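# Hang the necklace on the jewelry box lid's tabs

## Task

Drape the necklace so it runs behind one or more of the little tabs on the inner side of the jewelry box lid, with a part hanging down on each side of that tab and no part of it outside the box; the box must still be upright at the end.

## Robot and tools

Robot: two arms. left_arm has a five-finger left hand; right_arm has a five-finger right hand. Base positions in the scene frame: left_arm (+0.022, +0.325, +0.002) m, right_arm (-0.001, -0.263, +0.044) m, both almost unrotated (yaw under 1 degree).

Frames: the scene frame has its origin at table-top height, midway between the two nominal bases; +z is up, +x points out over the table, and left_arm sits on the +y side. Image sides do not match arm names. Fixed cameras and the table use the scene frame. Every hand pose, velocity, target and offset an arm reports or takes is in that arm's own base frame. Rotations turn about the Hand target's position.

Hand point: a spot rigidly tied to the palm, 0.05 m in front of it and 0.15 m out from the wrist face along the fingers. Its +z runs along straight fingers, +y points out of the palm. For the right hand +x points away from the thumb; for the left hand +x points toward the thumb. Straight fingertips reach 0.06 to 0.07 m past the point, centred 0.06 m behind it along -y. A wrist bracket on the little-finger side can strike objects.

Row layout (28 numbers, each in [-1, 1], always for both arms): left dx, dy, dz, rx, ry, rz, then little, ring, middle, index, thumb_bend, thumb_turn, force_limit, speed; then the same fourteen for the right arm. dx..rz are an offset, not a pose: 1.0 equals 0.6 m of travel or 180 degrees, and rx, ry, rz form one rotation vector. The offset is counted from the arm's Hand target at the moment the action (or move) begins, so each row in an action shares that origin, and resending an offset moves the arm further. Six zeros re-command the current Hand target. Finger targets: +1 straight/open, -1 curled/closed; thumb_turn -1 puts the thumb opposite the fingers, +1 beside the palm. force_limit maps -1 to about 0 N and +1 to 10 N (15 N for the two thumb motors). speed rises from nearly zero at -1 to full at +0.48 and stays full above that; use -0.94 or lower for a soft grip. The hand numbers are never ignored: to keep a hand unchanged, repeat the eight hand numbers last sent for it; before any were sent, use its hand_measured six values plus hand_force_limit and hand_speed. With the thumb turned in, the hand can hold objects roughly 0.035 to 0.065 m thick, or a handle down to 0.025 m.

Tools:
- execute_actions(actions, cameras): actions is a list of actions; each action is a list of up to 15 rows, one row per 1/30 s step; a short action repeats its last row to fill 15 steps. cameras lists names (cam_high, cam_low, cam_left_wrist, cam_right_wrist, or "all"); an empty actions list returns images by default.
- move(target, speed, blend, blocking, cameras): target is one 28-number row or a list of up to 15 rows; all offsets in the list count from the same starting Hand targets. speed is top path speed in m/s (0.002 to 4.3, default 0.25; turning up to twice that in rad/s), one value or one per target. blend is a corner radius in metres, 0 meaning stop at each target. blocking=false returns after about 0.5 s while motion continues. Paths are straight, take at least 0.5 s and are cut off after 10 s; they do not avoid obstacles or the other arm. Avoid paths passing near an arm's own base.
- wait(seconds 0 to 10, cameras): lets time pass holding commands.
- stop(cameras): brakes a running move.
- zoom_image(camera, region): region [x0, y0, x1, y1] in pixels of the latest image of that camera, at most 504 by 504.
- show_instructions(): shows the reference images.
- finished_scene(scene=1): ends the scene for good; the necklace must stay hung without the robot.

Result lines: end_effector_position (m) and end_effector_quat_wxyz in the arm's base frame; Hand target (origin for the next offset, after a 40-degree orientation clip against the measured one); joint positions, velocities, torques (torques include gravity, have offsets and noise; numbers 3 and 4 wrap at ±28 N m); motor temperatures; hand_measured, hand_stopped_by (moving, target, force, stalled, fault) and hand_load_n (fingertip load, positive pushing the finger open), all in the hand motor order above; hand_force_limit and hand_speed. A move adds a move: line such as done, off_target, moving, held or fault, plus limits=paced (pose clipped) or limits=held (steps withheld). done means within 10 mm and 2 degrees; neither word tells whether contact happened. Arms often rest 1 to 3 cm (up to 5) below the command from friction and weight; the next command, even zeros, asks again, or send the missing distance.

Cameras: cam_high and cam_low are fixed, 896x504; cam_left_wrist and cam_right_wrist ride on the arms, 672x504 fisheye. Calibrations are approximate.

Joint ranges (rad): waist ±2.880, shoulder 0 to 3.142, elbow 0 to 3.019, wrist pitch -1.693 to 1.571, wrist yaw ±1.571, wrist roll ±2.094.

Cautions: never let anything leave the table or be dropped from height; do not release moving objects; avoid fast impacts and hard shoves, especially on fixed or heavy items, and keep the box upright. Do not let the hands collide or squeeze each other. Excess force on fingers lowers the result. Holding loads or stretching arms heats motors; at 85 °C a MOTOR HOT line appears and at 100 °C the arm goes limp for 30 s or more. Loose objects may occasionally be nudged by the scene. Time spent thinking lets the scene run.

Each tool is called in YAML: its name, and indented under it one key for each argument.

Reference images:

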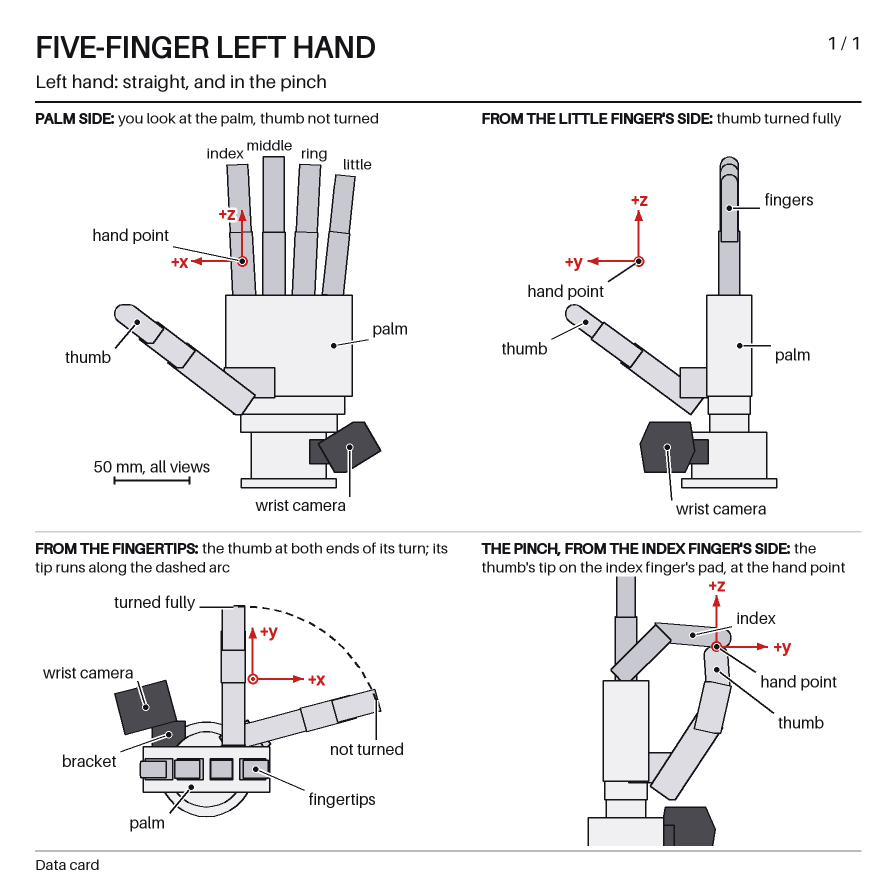

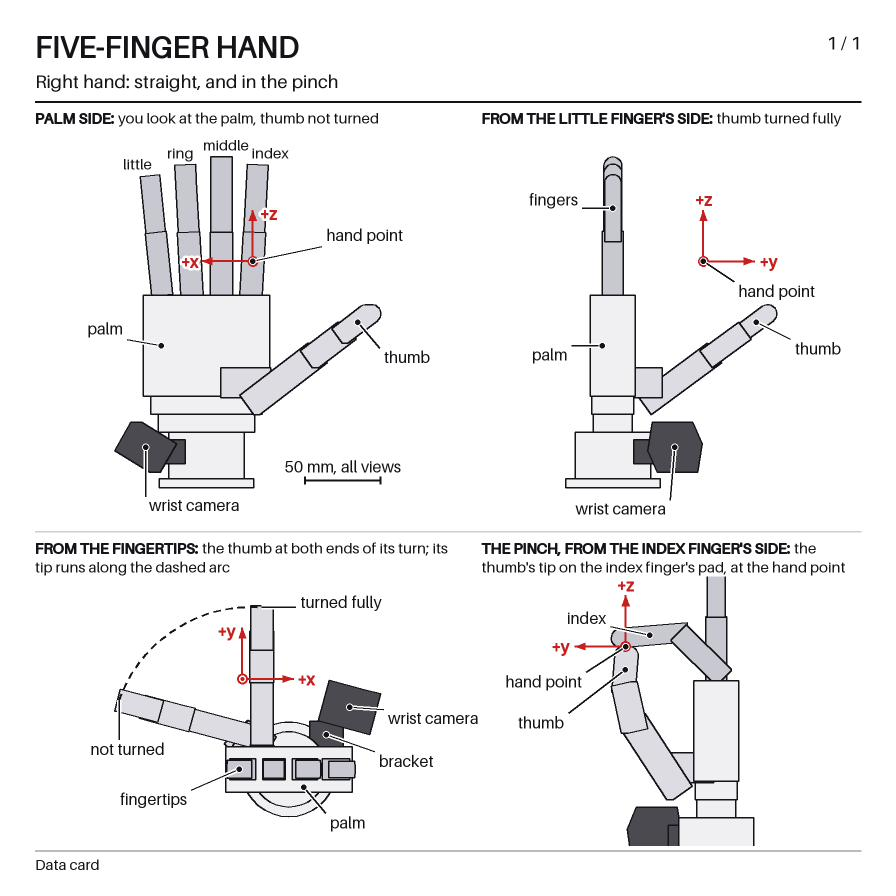

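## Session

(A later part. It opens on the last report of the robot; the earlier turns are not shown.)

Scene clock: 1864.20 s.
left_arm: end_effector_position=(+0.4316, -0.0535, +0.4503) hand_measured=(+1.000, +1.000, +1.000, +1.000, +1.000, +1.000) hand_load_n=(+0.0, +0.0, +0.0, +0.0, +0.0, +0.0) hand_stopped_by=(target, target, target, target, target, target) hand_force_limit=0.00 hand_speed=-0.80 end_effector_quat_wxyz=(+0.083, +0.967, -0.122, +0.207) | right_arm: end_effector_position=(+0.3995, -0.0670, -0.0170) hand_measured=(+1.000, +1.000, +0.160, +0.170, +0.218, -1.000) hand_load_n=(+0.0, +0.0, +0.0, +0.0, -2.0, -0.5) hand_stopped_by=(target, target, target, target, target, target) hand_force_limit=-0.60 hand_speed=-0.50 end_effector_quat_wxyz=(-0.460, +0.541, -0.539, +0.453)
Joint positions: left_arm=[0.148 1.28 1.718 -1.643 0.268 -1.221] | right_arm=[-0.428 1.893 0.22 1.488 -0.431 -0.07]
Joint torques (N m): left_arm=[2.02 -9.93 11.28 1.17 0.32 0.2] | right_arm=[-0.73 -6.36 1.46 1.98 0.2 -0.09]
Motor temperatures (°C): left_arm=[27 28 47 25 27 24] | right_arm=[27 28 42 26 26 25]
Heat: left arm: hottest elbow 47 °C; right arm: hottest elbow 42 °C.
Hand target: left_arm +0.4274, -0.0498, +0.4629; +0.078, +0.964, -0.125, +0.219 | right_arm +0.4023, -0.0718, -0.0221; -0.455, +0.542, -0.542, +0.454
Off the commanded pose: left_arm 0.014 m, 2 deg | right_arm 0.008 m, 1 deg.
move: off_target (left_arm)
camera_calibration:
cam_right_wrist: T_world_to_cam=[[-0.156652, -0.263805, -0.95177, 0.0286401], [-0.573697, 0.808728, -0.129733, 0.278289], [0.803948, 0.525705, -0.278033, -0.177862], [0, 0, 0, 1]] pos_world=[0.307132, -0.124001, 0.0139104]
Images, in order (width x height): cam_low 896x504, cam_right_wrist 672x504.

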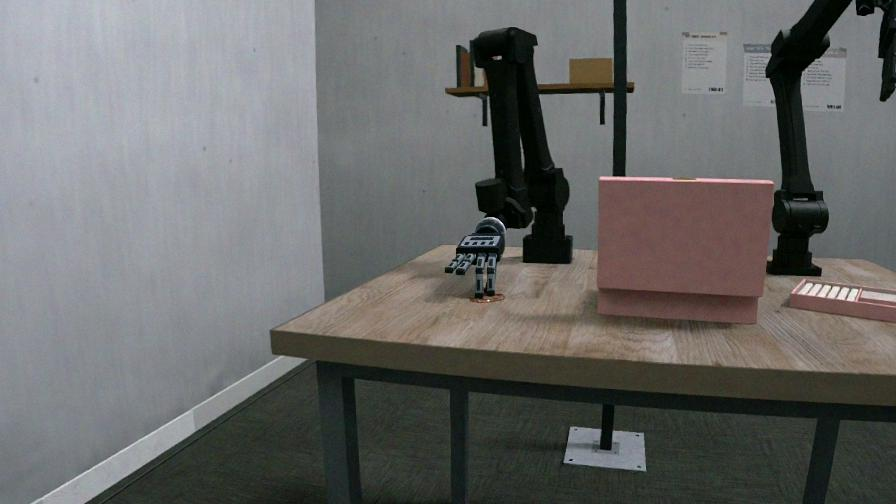

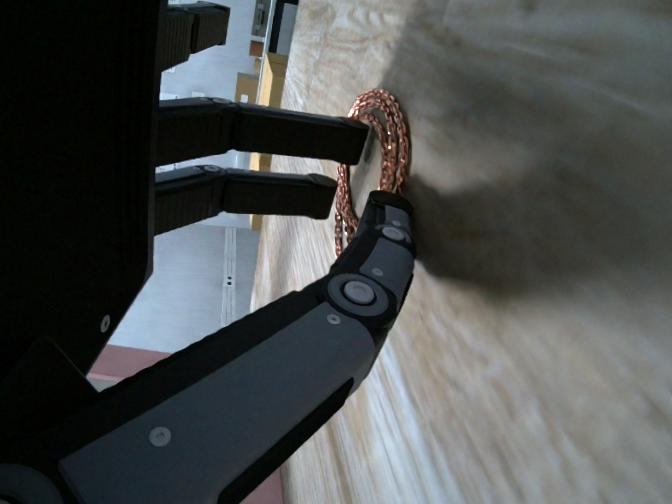

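move:
  target: [0, 0, 0, 0, 0, 0, 1, 1, 1, 1, 1, 1, 0, -0.8, 0, 0, 0, 0, 0, 0, 1, 1, -0.45, -0.45, 0.22, -1, -0.6, -0.85]
  speed: 0.05
  cameras: ["cam_right_wrist", "cam_low"]

zoom_image:
  camera: "cam_low"
  region: [460, 260, 520, 320]

zoom_image:
  camera: "cam_right_wrist"
  region: [340, 80, 480, 310]

Scene clock: 1879.90 s.
left_arm: end_effector_position=(+0.4316, -0.0535, +0.4503) hand_measured=(+1.000, +1.000, +1.000, +1.000, +1.000, +1.000) hand_load_n=(+0.0, +0.0, +0.0, +0.0, +0.0, +0.0) hand_stopped_by=(target, target, target, target, target, target) hand_force_limit=0.00 hand_speed=-0.80 end_effector_quat_wxyz=(+0.083, +0.967, -0.122, +0.207) | right_arm: end_effector_position=(+0.4023, -0.0684, -0.0161) hand_measured=(+1.000, +1.000, +0.078, -0.286, +0.220, -1.000) hand_load_n=(+0.0, -0.5, +0.0, +2.5, +0.5, +0.0) hand_stopped_by=(target, target, force, force, target, target) hand_force_limit=-0.60 hand_speed=-0.85 end_effector_quat_wxyz=(-0.461, +0.540, -0.538, +0.455)
Joint positions: left_arm=[0.148 1.28 1.718 -1.643 0.268 -1.221] | right_arm=[-0.428 1.894 0.227 1.488 -0.43 -0.07]
Joint torques (N m): left_arm=[2.02 -9.99 11.28 1.17 0.32 0.2] | right_arm=[-0.73 -6.12 1.05 1.94 0.14 -0.09]
Heat: left arm: hottest elbow 47 °C; right arm: hottest elbow 42 °C.
Hand target: left_arm +0.4274, -0.0498, +0.4629; +0.078, +0.964, -0.125, +0.219 | right_arm +0.4024, -0.0719, -0.0220; -0.455, +0.542, -0.542, +0.454
Off the commanded pose: left_arm 0.014 m, 2 deg | right_arm 0.007 m, 1 deg.
move: off_target (left_arm)
camera_calibration:
cam_right_wrist: T_world_to_cam=[[-0.152151, -0.266079, -0.951868, 0.0274951], [-0.572139, 0.809021, -0.134695, 0.28047], [0.80592, 0.524107, -0.275327, -0.179898], [0, 0, 0, 1]] pos_world=[0.309634, -0.125304, 0.0144188]
Images, in order (width x height): cam_low 896x504, cam_right_wrist 672x504.

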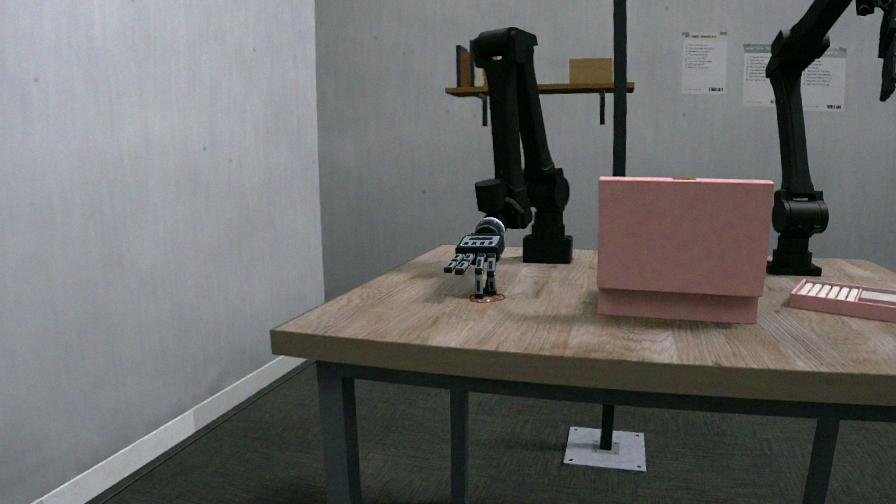

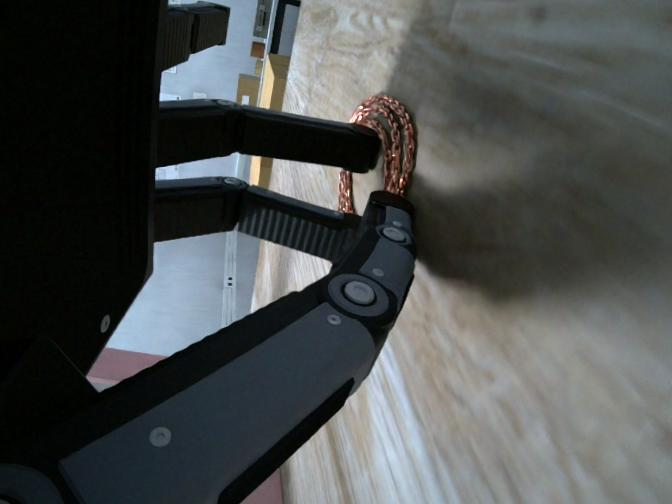

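Scaled by 8.400 from the camera's 896x504 image, which has a finer 1280x720 frame.

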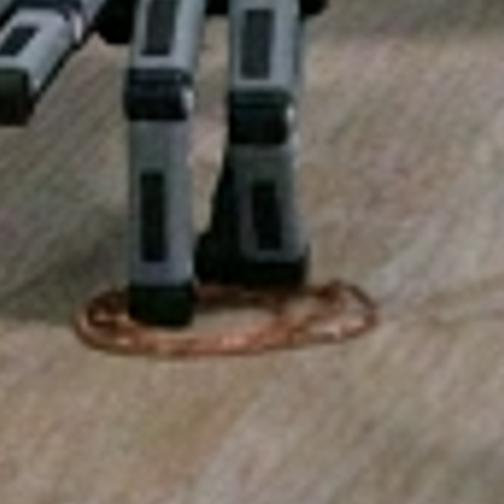

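Scaled by 2.191 from the camera's 672x504 image, which has a finer 960x720 frame.

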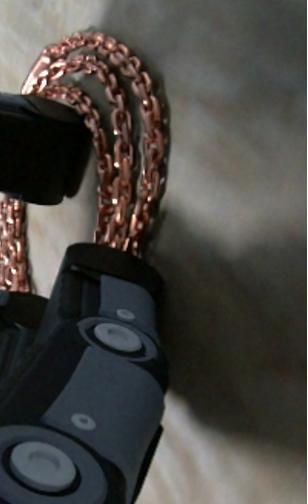

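move:
  target: [0, 0, 0, 0, 0, 0, 1, 1, 1, 1, 1, 1, 0, -0.8, 0, 0, 0.006, 0, 0, 0, 1, 1, -0.5, -0.5, 0.22, -1, -0.2, -0.85]
  speed: 0.05
  cameras: ["cam_right_wrist", "cam_low"]

zoom_image:
  camera: "cam_low"
  region: [460, 260, 520, 320]

zoom_image:
  camera: "cam_right_wrist"
  region: [340, 80, 480, 310]

Scene clock: 1889.33 s.
left_arm: end_effector_position=(+0.4316, -0.0535, +0.4503) hand_measured=(+1.000, +1.000, +1.000, +1.000, +1.000, +1.000) hand_load_n=(+0.0, +0.0, +0.0, +0.0, +0.0, +0.0) hand_stopped_by=(target, target, target, target, target, target) hand_force_limit=0.00 hand_speed=-0.80 end_effector_quat_wxyz=(+0.083, +0.967, -0.122, +0.207) | right_arm: end_effector_position=(+0.4058, -0.0702, -0.0134) hand_measured=(+1.000, +1.000, -0.266, -0.298, +0.220, -1.000) hand_load_n=(+0.0, +0.0, +9.5, +6.5, +1.5, -0.5) hand_stopped_by=(target, target, force, force, target, target) hand_force_limit=-0.20 hand_speed=-0.85 end_effector_quat_wxyz=(-0.462, +0.539, -0.535, +0.458)
Joint positions: left_arm=[0.148 1.28 1.718 -1.643 0.268 -1.221] | right_arm=[-0.428 1.888 0.233 1.486 -0.429 -0.07]
Joint torques (N m): left_arm=[2.02 -9.88 11.28 1.18 0.32 0.2] | right_arm=[-0.73 -7.88 0.4 1.25 0.13 -0.1]
Heat: left arm: hottest elbow 47 °C; right arm: hottest elbow 41 °C.
Hand target: left_arm +0.4274, -0.0498, +0.4629; +0.078, +0.964, -0.125, +0.219 | right_arm +0.4022, -0.0719, -0.0185; -0.455, +0.542, -0.542, +0.454
Off the commanded pose: left_arm 0.014 m, 2 deg | right_arm 0.006 m, 1 deg.
move: off_target (left_arm)
camera_calibration:
cam_right_wrist: T_world_to_cam=[[-0.144101, -0.269814, -0.952069, 0.0266752], [-0.57027, 0.808926, -0.142934, 0.283438], [0.808719, 0.52234, -0.270434, -0.182211], [0, 0, 0, 1]] pos_world=[0.312838, -0.126907, 0.0166335]
Images, in order (width x height): cam_low 896x504, cam_right_wrist 672x504.

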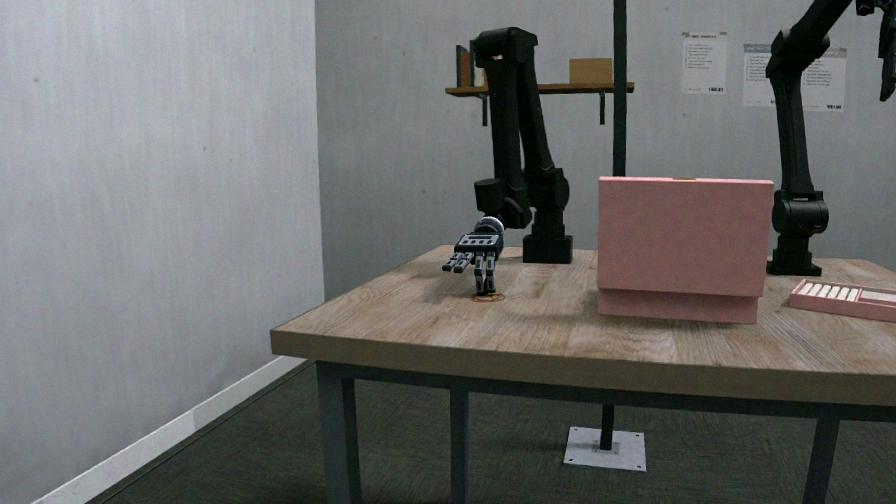

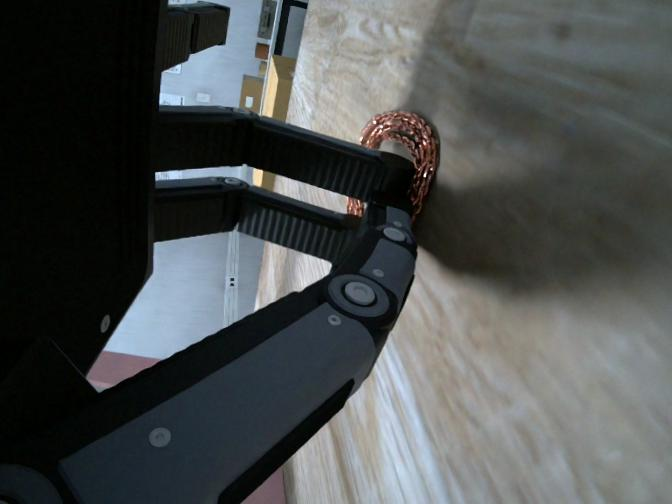

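Scaled by 8.400 from the camera's 896x504 image, which has a finer 1280x720 frame.

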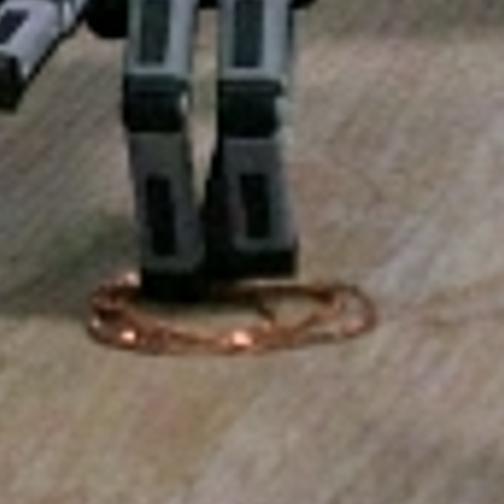

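Scaled by 2.191 from the camera's 672x504 image, which has a finer 960x720 frame.

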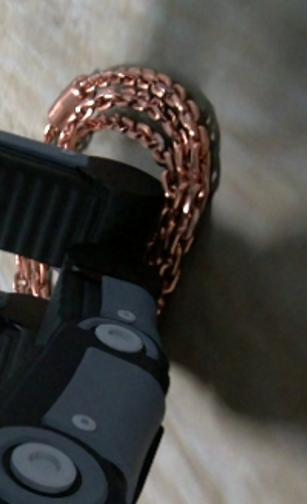

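move:
  target: [0, 0, 0, 0, 0, 0, 1, 1, 1, 1, 1, 1, 0, -0.8, 0, 0, 0.07, 0, 0, 0, 1, 1, -0.5, -0.5, 0.22, -1, -0.2, -0.85]
  speed: 0.05
  cameras: ["cam_right_wrist", "cam_low"]

zoom_image:
  camera: "cam_low"
  region: [460, 250, 520, 320]

zoom_image:
  camera: "cam_right_wrist"
  region: [340, 80, 600, 310]

Scene clock: 1900.97 s.
left_arm: end_effector_position=(+0.4316, -0.0535, +0.4503) hand_measured=(+1.000, +1.000, +1.000, +1.000, +1.000, +1.000) hand_load_n=(+0.0, +0.0, +0.0, +0.0, +0.0, +0.0) hand_stopped_by=(target, target, target, target, target, target) hand_force_limit=0.00 hand_speed=-0.80 end_effector_quat_wxyz=(+0.083, +0.967, -0.122, +0.207) | right_arm: end_effector_position=(+0.4050, -0.0698, +0.0254) hand_measured=(+1.000, +1.000, -0.266, -0.298, +0.220, -1.000) hand_load_n=(+0.0, -0.5, +9.5, +6.5, +2.0, +0.0) hand_stopped_by=(target, target, force, force, target, target) hand_force_limit=-0.20 hand_speed=-0.85 end_effector_quat_wxyz=(-0.460, +0.540, -0.539, +0.454)
Joint positions: left_arm=[0.148 1.28 1.718 -1.643 0.268 -1.221] | right_arm=[-0.428 1.614 0.219 1.214 -0.429 -0.07]
Joint torques (N m): left_arm=[2.02 -9.99 11.28 1.16 0.32 0.2] | right_arm=[-0.5 -7.24 2.61 1.5 0.13 -0.09]
Heat: left arm: hottest elbow 47 °C; right arm: hottest elbow 41 °C.
Hand target: left_arm +0.4274, -0.0498, +0.4629; +0.078, +0.964, -0.125, +0.219 | right_arm +0.4023, -0.0719, +0.0236; -0.455, +0.542, -0.542, +0.454
Off the commanded pose: left_arm 0.014 m, 2 deg | right_arm 0.004 m, 1 deg.
move: off_target (left_arm)
camera_calibration:
cam_right_wrist: T_world_to_cam=[[-0.154319, -0.265142, -0.95178, 0.0679448], [-0.571789, 0.809578, -0.13282, 0.288526], [0.805756, 0.523721, -0.276538, -0.169868], [0, 0, 0, 1]] pos_world=[0.312333, -0.126605, 0.0560154]
Images, in order (width x height): cam_low 896x504, cam_right_wrist 672x504.

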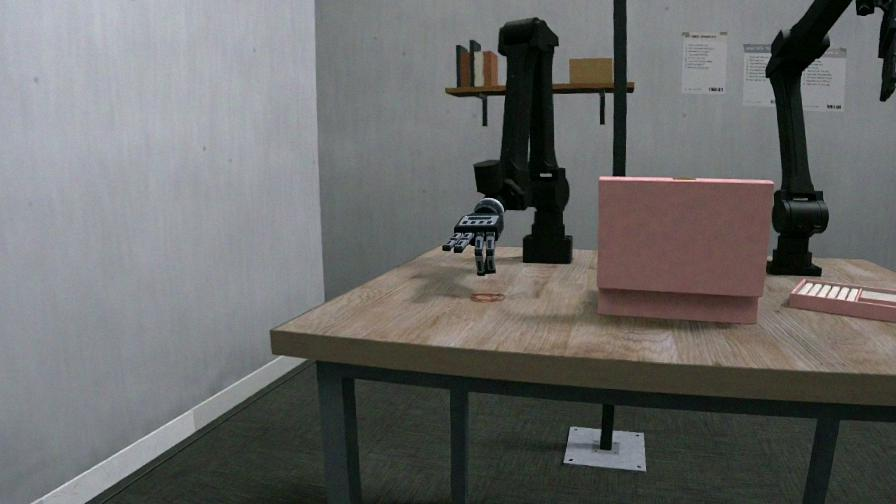

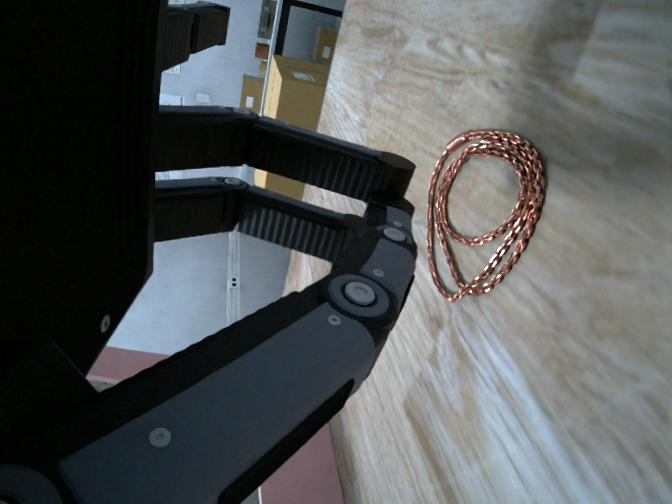

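Scaled by 7.200 from the camera's 896x504 image, which has a finer 1280x720 frame.

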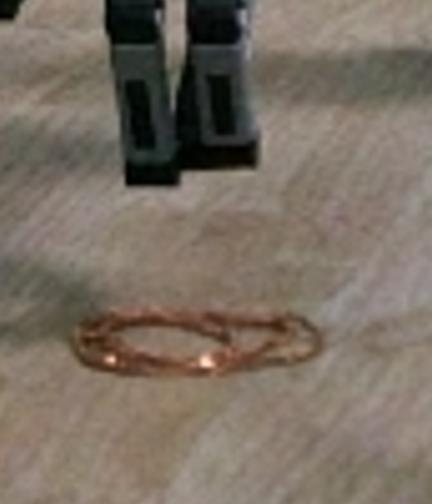

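Scaled by 1.938 from the camera's 672x504 image, which has a finer 960x720 frame.

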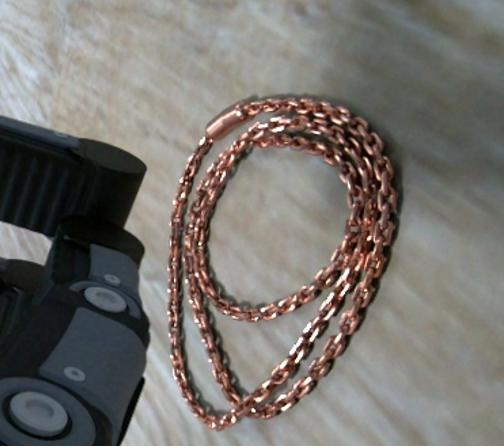

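move:
  target:
    - [0, 0, 0, 0, 0, 0, 1, 1, 1, 1, 1, 1, 0, -0.8, -0.004, -0.0187, 0, 0, 0, 0, 1, 1, 1, 0.16, 0.12, -1, -0.4, 0]
    - [0, 0, 0, 0, 0, 0, 1, 1, 1, 1, 1, 1, 0, -0.8, -0.004, -0.0187, -0.09, 0, 0, 0, 1, 1, 1, 0.16, 0.12, -1, -0.4, 0]
  speed: 0.08
  cameras: ["cam_right_wrist", "cam_low"]

zoom_image:
  camera: "cam_low"
  region: [460, 260, 520, 320]

zoom_image:
  camera: "cam_right_wrist"
  region: [310, 80, 480, 310]

Scene clock: 1995.63 s.
left_arm: end_effector_position=(+0.4316, -0.0535, +0.4503) hand_measured=(+1.000, +1.000, +1.000, +1.000, +1.000, +1.000) hand_load_n=(+0.0, +0.0, +0.0, +0.0, +0.0, +0.0) hand_stopped_by=(target, target, target, target, target, target) hand_force_limit=0.00 hand_speed=-0.80 end_effector_quat_wxyz=(+0.083, +0.967, -0.122, +0.207) | right_arm: end_effector_position=(+0.3952, -0.0750, -0.0221) hand_measured=(+1.000, +1.000, +1.000, +0.160, +0.118, -1.000) hand_load_n=(+0.0, -0.5, +0.0, +0.0, -4.0, +0.0) hand_stopped_by=(target, target, target, target, target, target) hand_force_limit=-0.40 hand_speed=0.00 end_effector_quat_wxyz=(-0.461, +0.543, -0.536, +0.453)
Joint positions: left_arm=[0.148 1.28 1.718 -1.643 0.268 -1.221] | right_arm=[-0.469 1.928 0.224 1.517 -0.477 -0.083]
Joint torques (N m): left_arm=[2.02 -9.99 11.3 1.18 0.32 0.2] | right_arm=[-1.32 -5.19 1.98 2.07 0.27 -0.07]
Heat: left arm: hottest elbow 47 °C; right arm: hottest elbow 40 °C.
Hand target: left_arm +0.4274, -0.0498, +0.4629; +0.078, +0.964, -0.125, +0.219 | right_arm +0.4000, -0.0830, -0.0305; -0.455, +0.542, -0.541, +0.454
Off the commanded pose: left_arm 0.014 m, 2 deg | right_arm 0.012 m, 1 deg.
move: off_target (left_arm, right_arm)
camera_calibration:
cam_right_wrist: T_world_to_cam=[[-0.152887, -0.268083, -0.951187, 0.0190726], [-0.578731, 0.804482, -0.133714, 0.283207], [0.80106, 0.530038, -0.278142, -0.170045], [0, 0, 0, 1]] pos_world=[0.303032, -0.132591, 0.00871368]
Images, in order (width x height): cam_low 896x504, cam_right_wrist 672x504.

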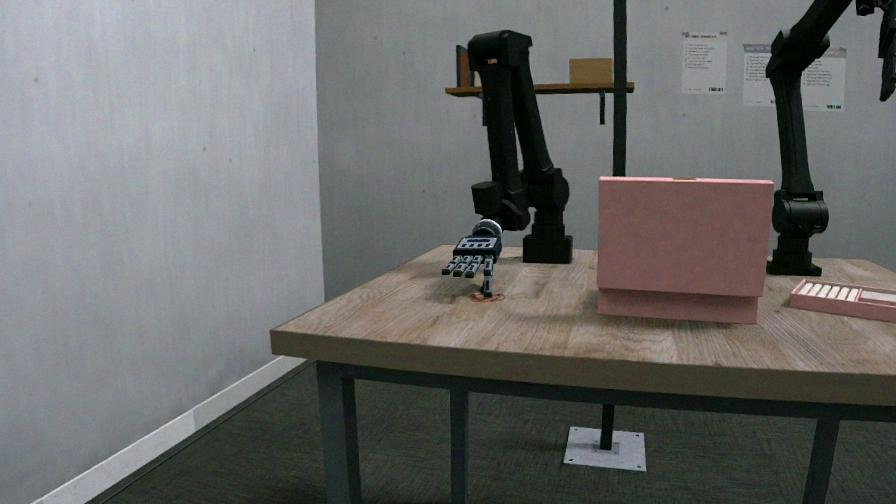

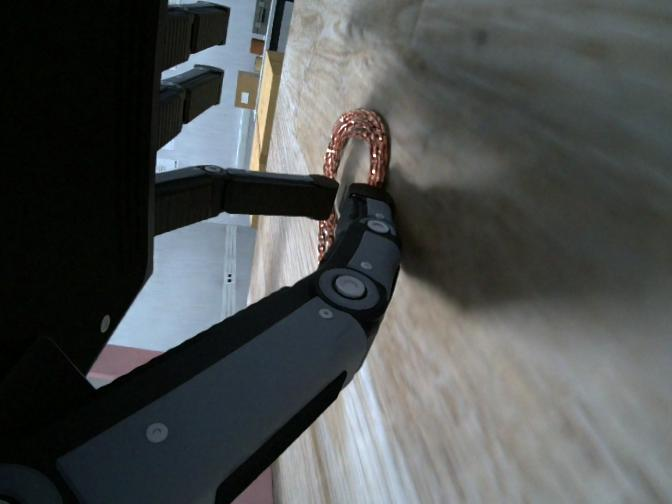

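Scaled by 8.400 from the camera's 896x504 image, which has a finer 1280x720 frame.

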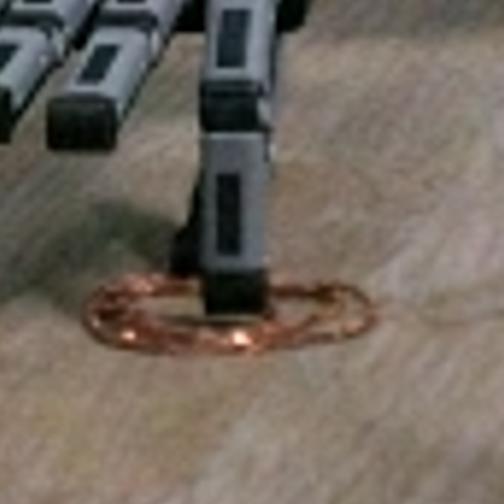

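Scaled by 2.191 from the camera's 672x504 image, which has a finer 960x720 frame.

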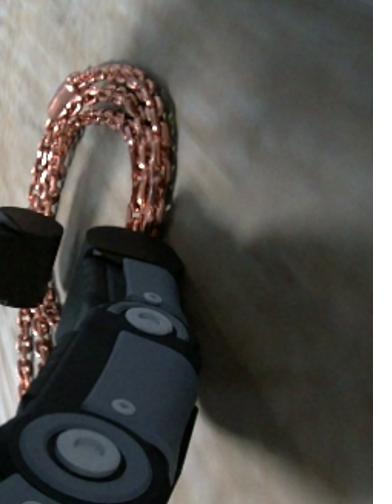

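move:
  target: [0, 0, 0, 0, 0, 0, 1, 1, 1, 1, 1, 1, 0, -0.8, 0, 0, 0, 0, 0, 0, 1, 1, 1, -0.6, 0.12, -1, -0.2, -0.85]
  speed: 0.05
  cameras: ["cam_right_wrist", "cam_low"]

zoom_image:
  camera: "cam_low"
  region: [460, 260, 520, 320]

zoom_image:
  camera: "cam_right_wrist"
  region: [310, 80, 480, 310]

Scene clock: 2007.33 s.
left_arm: end_effector_position=(+0.4316, -0.0535, +0.4503) hand_measured=(+1.000, +1.000, +1.000, +1.000, +1.000, +1.000) hand_load_n=(+0.0, +0.0, +0.0, +0.0, +0.0, +0.0) hand_stopped_by=(target, target, target, target, target, target) hand_force_limit=0.00 hand_speed=-0.80 end_effector_quat_wxyz=(+0.083, +0.967, -0.122, +0.207) | right_arm: end_effector_position=(+0.4043, -0.0799, -0.0206) hand_measured=(+1.000, +1.000, +1.000, -0.254, +0.120, -1.000) hand_load_n=(+0.0, +0.0, +0.0, +8.5, +0.0, -0.5) hand_stopped_by=(target, target, target, force, target, target) hand_force_limit=-0.20 hand_speed=-0.85 end_effector_quat_wxyz=(-0.463, +0.540, -0.532, +0.459)
Joint positions: left_arm=[0.148 1.28 1.718 -1.643 0.268 -1.221] | right_arm=[-0.469 1.935 0.248 1.518 -0.476 -0.081]
Joint torques (N m): left_arm=[2.02 -9.93 11.29 1.17 0.32 0.19] | right_arm=[-0.91 -6.24 0.24 1.99 0.23 -0.09]
Heat: left arm: hottest elbow 47 °C; right arm: hottest elbow 40 °C.
Hand target: left_arm +0.4274, -0.0498, +0.4629; +0.078, +0.964, -0.125, +0.219 | right_arm +0.3999, -0.0831, -0.0304; -0.455, +0.542, -0.542, +0.454
Off the commanded pose: left_arm 0.014 m, 2 deg | right_arm 0.011 m, 2 deg.
move: off_target (left_arm, right_arm)
camera_calibration:
cam_right_wrist: T_world_to_cam=[[-0.139271, -0.273794, -0.951651, 0.0146579], [-0.575218, 0.804626, -0.147313, 0.290933], [0.806057, 0.526891, -0.269553, -0.176472], [0, 0, 0, 1]] pos_world=[0.311638, -0.137097, 0.00923873]
Images, in order (width x height): cam_low 896x504, cam_right_wrist 672x504.

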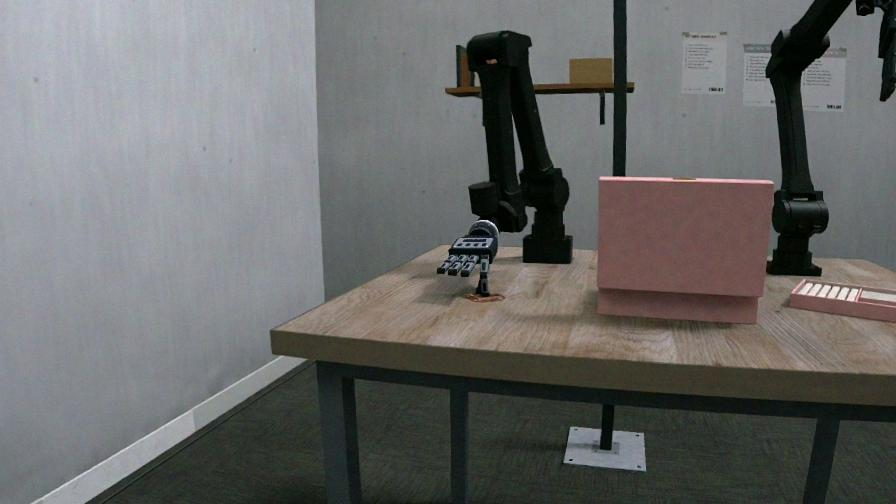

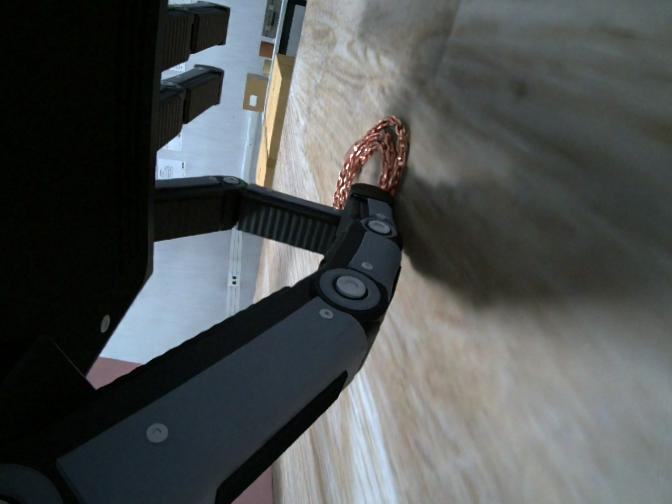

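Scaled by 8.400 from the camera's 896x504 image, which has a finer 1280x720 frame.

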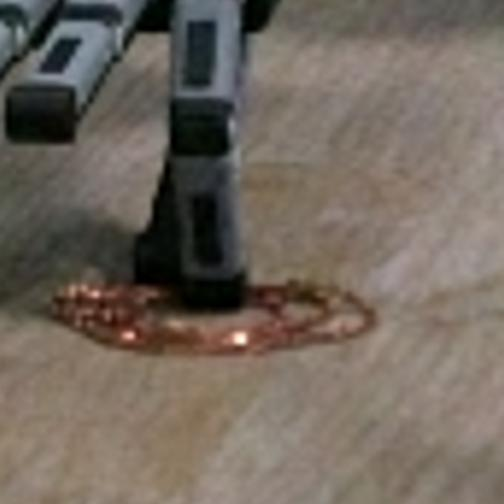

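Scaled by 2.191 from the camera's 672x504 image, which has a finer 960x720 frame.

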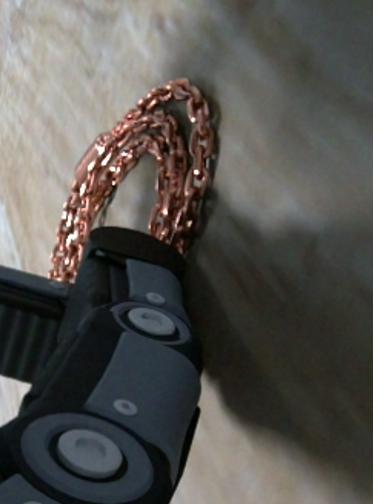

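move:
  target: [0, 0, 0, 0, 0, 0, 1, 1, 1, 1, 1, 1, 0, -0.8, 0.006, 0.0, 0.09, 0, 0, 0, 1, 1, 1, -0.6, 0.12, -1, -0.2, -0.85]
  speed: 0.05
  cameras: ["cam_right_wrist", "cam_low"]

zoom_image:
  camera: "cam_low"
  region: [460, 250, 520, 320]

zoom_image:
  camera: "cam_right_wrist"
  region: [310, 80, 560, 310]

Scene clock: 2019.10 s.
left_arm: end_effector_position=(+0.4316, -0.0535, +0.4503) hand_measured=(+1.000, +1.000, +1.000, +1.000, +1.000, +1.000) hand_load_n=(+0.0, +0.0, +0.0, +0.0, +0.0, +0.0) hand_stopped_by=(target, target, target, target, target, target) hand_force_limit=0.00 hand_speed=-0.80 end_effector_quat_wxyz=(+0.083, +0.967, -0.122, +0.207) | right_arm: end_effector_position=(+0.4056, -0.0822, +0.0249) hand_measured=(+1.000, +1.000, +1.000, -0.254, +0.120, -1.000) hand_load_n=(+0.0, +0.0, +0.0, +6.5, +0.5, +0.0) hand_stopped_by=(target, target, target, force, target, target) hand_force_limit=-0.20 hand_speed=-0.85 end_effector_quat_wxyz=(-0.459, +0.540, -0.539, +0.455)
Joint positions: left_arm=[0.148 1.28 1.718 -1.643 0.268 -1.221] | right_arm=[-0.469 1.62 0.234 1.2 -0.467 -0.081]
Joint torques (N m): left_arm=[2.08 -9.99 11.26 1.17 0.32 0.2] | right_arm=[-0.56 -7.3 2.74 1.47 0.11 -0.07]
Heat: left arm: hottest elbow 47 °C; right arm: hottest elbow 40 °C.
Hand target: left_arm +0.4274, -0.0498, +0.4629; +0.078, +0.964, -0.125, +0.219 | right_arm +0.4034, -0.0831, +0.0235; -0.455, +0.542, -0.542, +0.454
Off the commanded pose: left_arm 0.014 m, 2 deg | right_arm 0.003 m, 1 deg.
move: off_target (left_arm)
camera_calibration:
cam_right_wrist: T_world_to_cam=[[-0.156012, -0.266943, -0.951, 0.0648563], [-0.570063, 0.810598, -0.134014, 0.298253], [0.806653, 0.521222, -0.278638, -0.164497], [0, 0, 0, 1]] pos_world=[0.312833, -0.13871, 0.0558132]
Images, in order (width x height): cam_low 896x504, cam_right_wrist 672x504.

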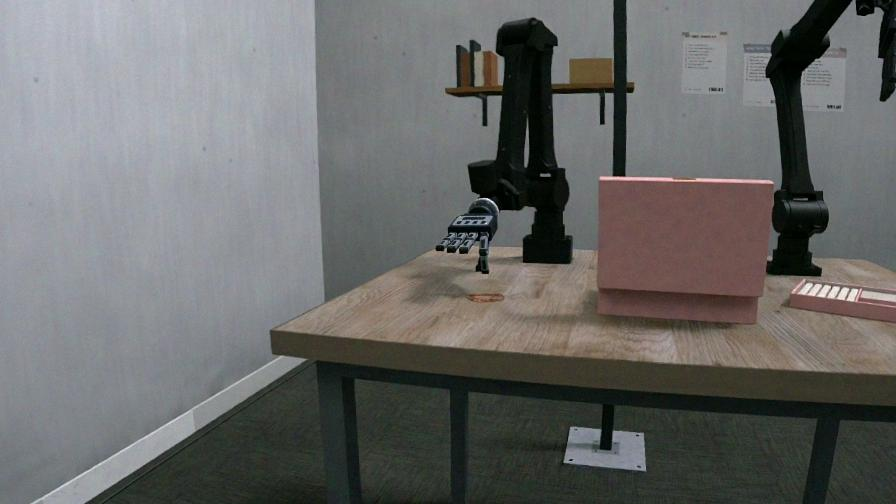

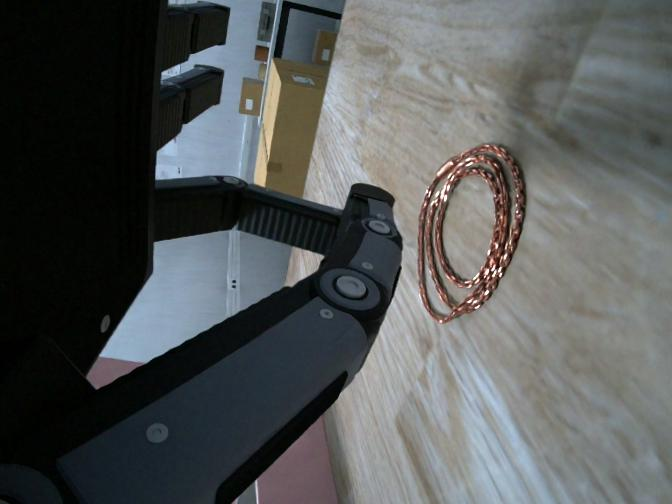

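Scaled by 7.200 from the camera's 896x504 image, which has a finer 1280x720 frame.

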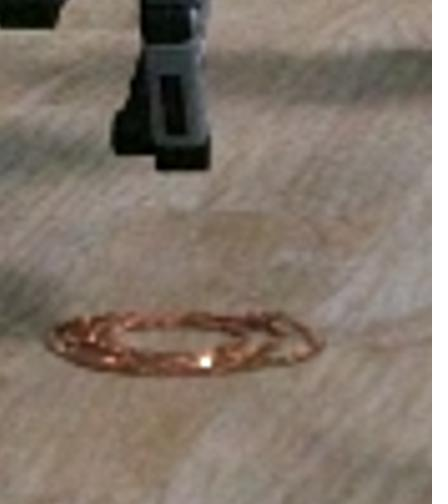

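Scaled by 2.016 from the camera's 672x504 image, which has a finer 960x720 frame.

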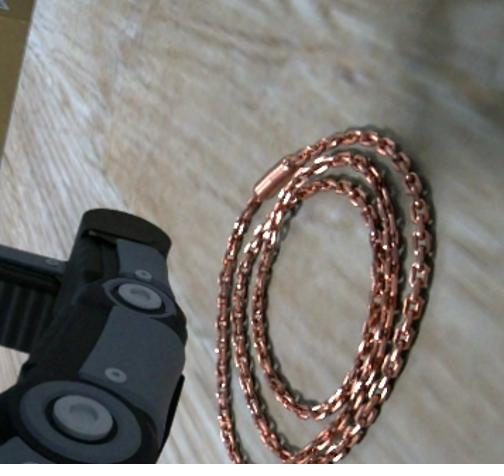

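move:
  target:
    - [0, 0, 0, 0, 0, 0, 1, 1, 1, 1, 1, 1, 0, -0.8, 0.0043, -0.0083, 0, 0, 0, 0, 1, 1, 1, 0.16, 0.2, -1, -0.4, 0]
    - [0, 0, 0, 0, 0, 0, 1, 1, 1, 1, 1, 1, 0, -0.8, 0.0043, -0.0083, -0.095, 0, 0, 0, 1, 1, 1, 0.16, 0.2, -1, -0.4, 0]
  speed: 0.08
  cameras: ["cam_right_wrist", "cam_low"]

zoom_image:
  camera: "cam_low"
  region: [460, 260, 520, 320]

zoom_image:
  camera: "cam_right_wrist"
  region: [310, 80, 480, 310]

Scene clock: 2048.93 s.
left_arm: end_effector_position=(+0.4316, -0.0535, +0.4503) hand_measured=(+1.000, +1.000, +1.000, +1.000, +1.000, +1.000) hand_load_n=(+0.0, +0.0, +0.0, +0.0, +0.0, +0.0) hand_stopped_by=(target, target, target, target, target, target) hand_force_limit=0.00 hand_speed=-0.80 end_effector_quat_wxyz=(+0.083, +0.967, -0.122, +0.207) | right_arm: end_effector_position=(+0.4012, -0.0790, -0.0187) hand_measured=(+1.000, +1.000, +1.000, +0.160, +0.198, -1.000) hand_load_n=(-0.5, +0.0, +0.0, +0.0, -5.5, +0.0) hand_stopped_by=(target, target, target, target, target, target) hand_force_limit=-0.40 hand_speed=0.00 end_effector_quat_wxyz=(-0.465, +0.541, -0.530, +0.458)
Joint positions: left_arm=[0.148 1.28 1.718 -1.643 0.268 -1.221] | right_arm=[-0.475 1.928 0.24 1.521 -0.488 -0.082]
Joint torques (N m): left_arm=[1.96 -9.99 11.28 1.17 0.32 0.21] | right_arm=[-1.14 -4.42 2.52 1.44 0.43 -0.08]
Heat: left arm: hottest elbow 47 °C; right arm: hottest elbow 39 °C.
Hand target: left_arm +0.4274, -0.0498, +0.4629; +0.078, +0.964, -0.125, +0.219 | right_arm +0.4060, -0.0879, -0.0335; -0.455, +0.542, -0.542, +0.454
Off the commanded pose: left_arm 0.014 m, 2 deg | right_arm 0.018 m, 2 deg.
move: off_target (left_arm, right_arm)
camera_calibration:
cam_right_wrist: T_world_to_cam=[[-0.135685, -0.274668, -0.951918, 0.0147501], [-0.579202, 0.801506, -0.148709, 0.290143], [0.803813, 0.531175, -0.26784, -0.172659], [0, 0, 0, 1]] pos_world=[0.308838, -0.136788, 0.0109426]
Images, in order (width x height): cam_low 896x504, cam_right_wrist 672x504.

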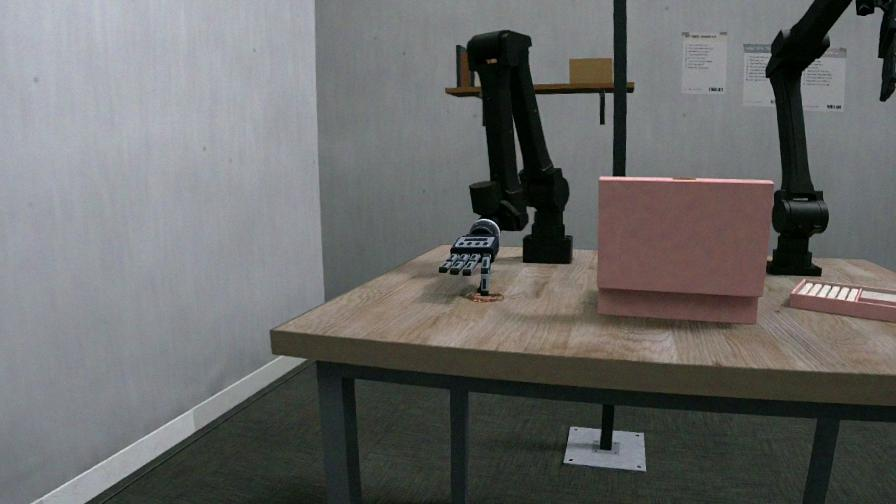

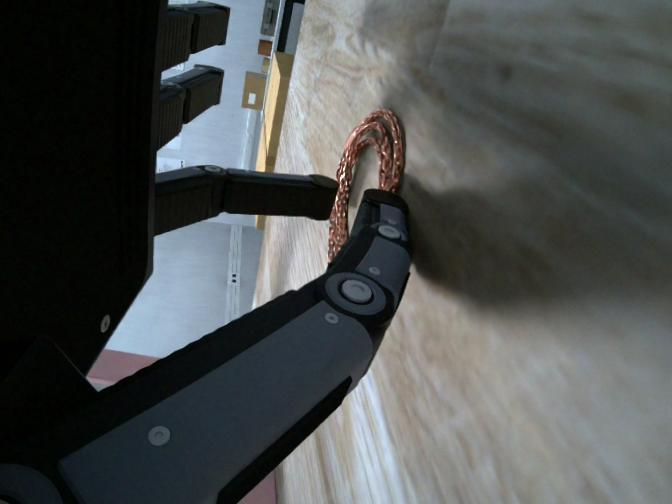

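Scaled by 8.400 from the camera's 896x504 image, which has a finer 1280x720 frame.

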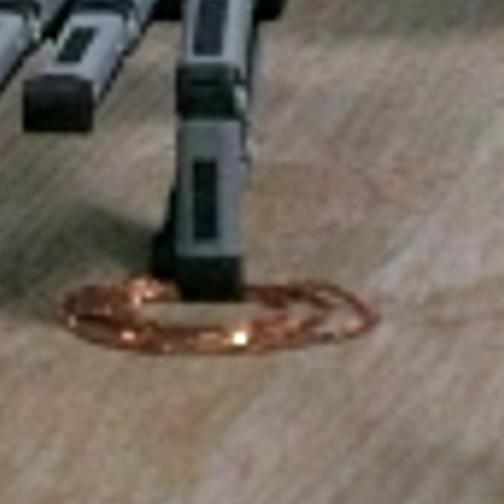

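Scaled by 2.191 from the camera's 672x504 image, which has a finer 960x720 frame.

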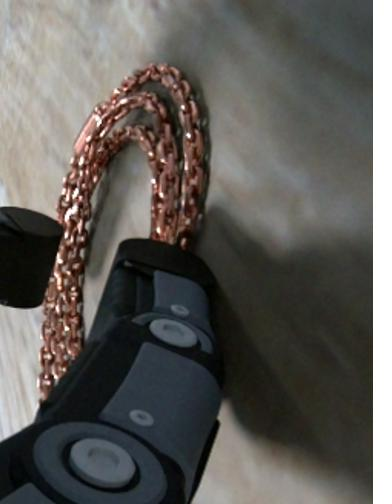

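move:
  target: [0, 0, 0, 0, 0, 0, 1, 1, 1, 1, 1, 1, 0, -0.8, 0, 0, -0.012, 0, -0.0167, 0, 1, 1, 1, -0.6, 0.2, -1, -0.2, -0.85]
  speed: 0.05
  cameras: ["cam_right_wrist", "cam_low"]

zoom_image:
  camera: "cam_low"
  region: [460, 260, 520, 320]

zoom_image:
  camera: "cam_right_wrist"
  region: [310, 80, 480, 310]

Scene clock: 2060.90 s.
left_arm: end_effector_position=(+0.4316, -0.0535, +0.4503) hand_measured=(+1.000, +1.000, +1.000, +1.000, +1.000, +1.000) hand_load_n=(+0.0, +0.0, +0.5, +0.0, +0.0, +0.0) hand_stopped_by=(target, target, target, target, target, target) hand_force_limit=0.00 hand_speed=-0.80 end_effector_quat_wxyz=(+0.083, +0.967, -0.122, +0.207) | right_arm: end_effector_position=(+0.4015, -0.0790, -0.0193) hand_measured=(+1.000, +1.000, +1.000, -0.242, +0.198, -1.000) hand_load_n=(-0.5, +0.0, +0.0, +3.0, -8.5, -1.5) hand_stopped_by=(target, target, target, force, target, target) hand_force_limit=-0.20 hand_speed=-0.85 end_effector_quat_wxyz=(-0.477, +0.534, -0.526, +0.459)
Joint positions: left_arm=[0.148 1.28 1.718 -1.643 0.268 -1.221] | right_arm=[-0.487 1.976 0.245 1.589 -0.509 -0.059]
Joint torques (N m): left_arm=[2.02 -9.93 11.28 1.17 0.32 0.2] | right_arm=[-0.67 -2.84 2.35 1.99 0.69 -0.26]
Heat: left arm: hottest elbow 47 °C; right arm: hottest elbow 39 °C.
Hand target: left_arm +0.4274, -0.0498, +0.4629; +0.078, +0.964, -0.125, +0.219 | right_arm +0.4061, -0.0880, -0.0408; -0.469, +0.530, -0.530, +0.468
Off the commanded pose: left_arm 0.014 m, 2 deg | right_arm 0.024 m, 2 deg.
joint read past its limit (right arm) — joint 4 (wrist pitch), upper limit.
joint sent to its limit (right arm) — joint 4 (wrist pitch), upper limit. The joint targets still meet the commanded pose.
move: off_target (left_arm, right_arm)
camera_calibration:
cam_right_wrist: T_world_to_cam=[[-0.110803, -0.262463, -0.958559, 0.00506082], [-0.581133, 0.799536, -0.151745, 0.290601], [0.80623, 0.540236, -0.241117, -0.172788], [0, 0, 0, 1]] pos_world=[0.308745, -0.137671, 0.0072862]
Images, in order (width x height): cam_low 896x504, cam_right_wrist 672x504.

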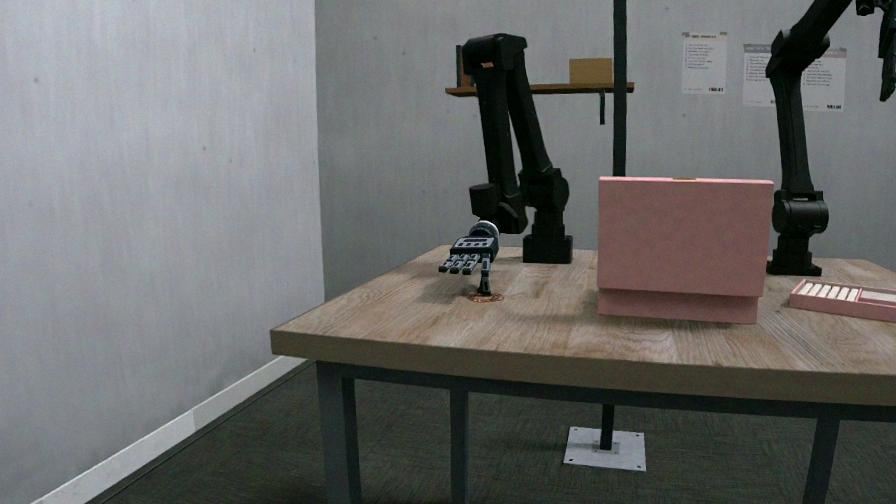

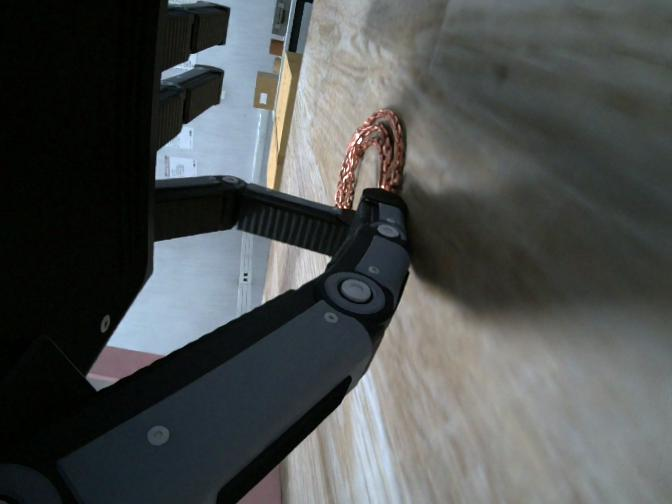

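Scaled by 8.400 from the camera's 896x504 image, which has a finer 1280x720 frame.

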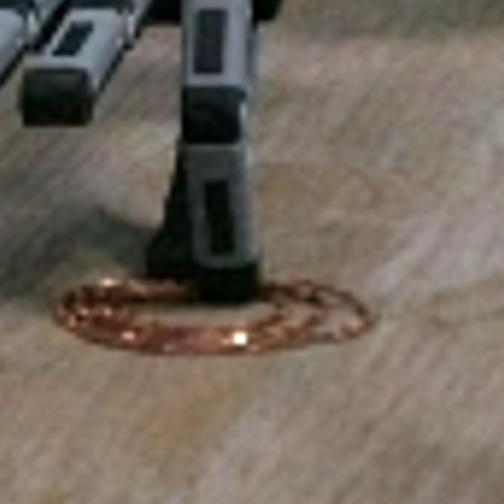

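Scaled by 2.191 from the camera's 672x504 image, which has a finer 960x720 frame.

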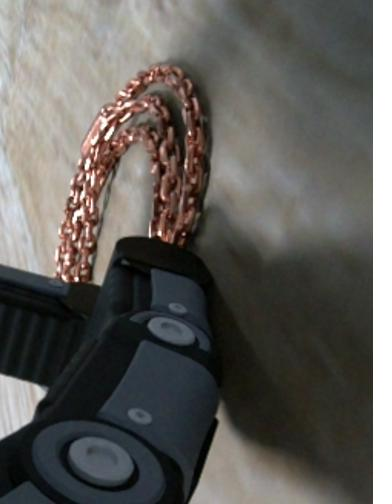

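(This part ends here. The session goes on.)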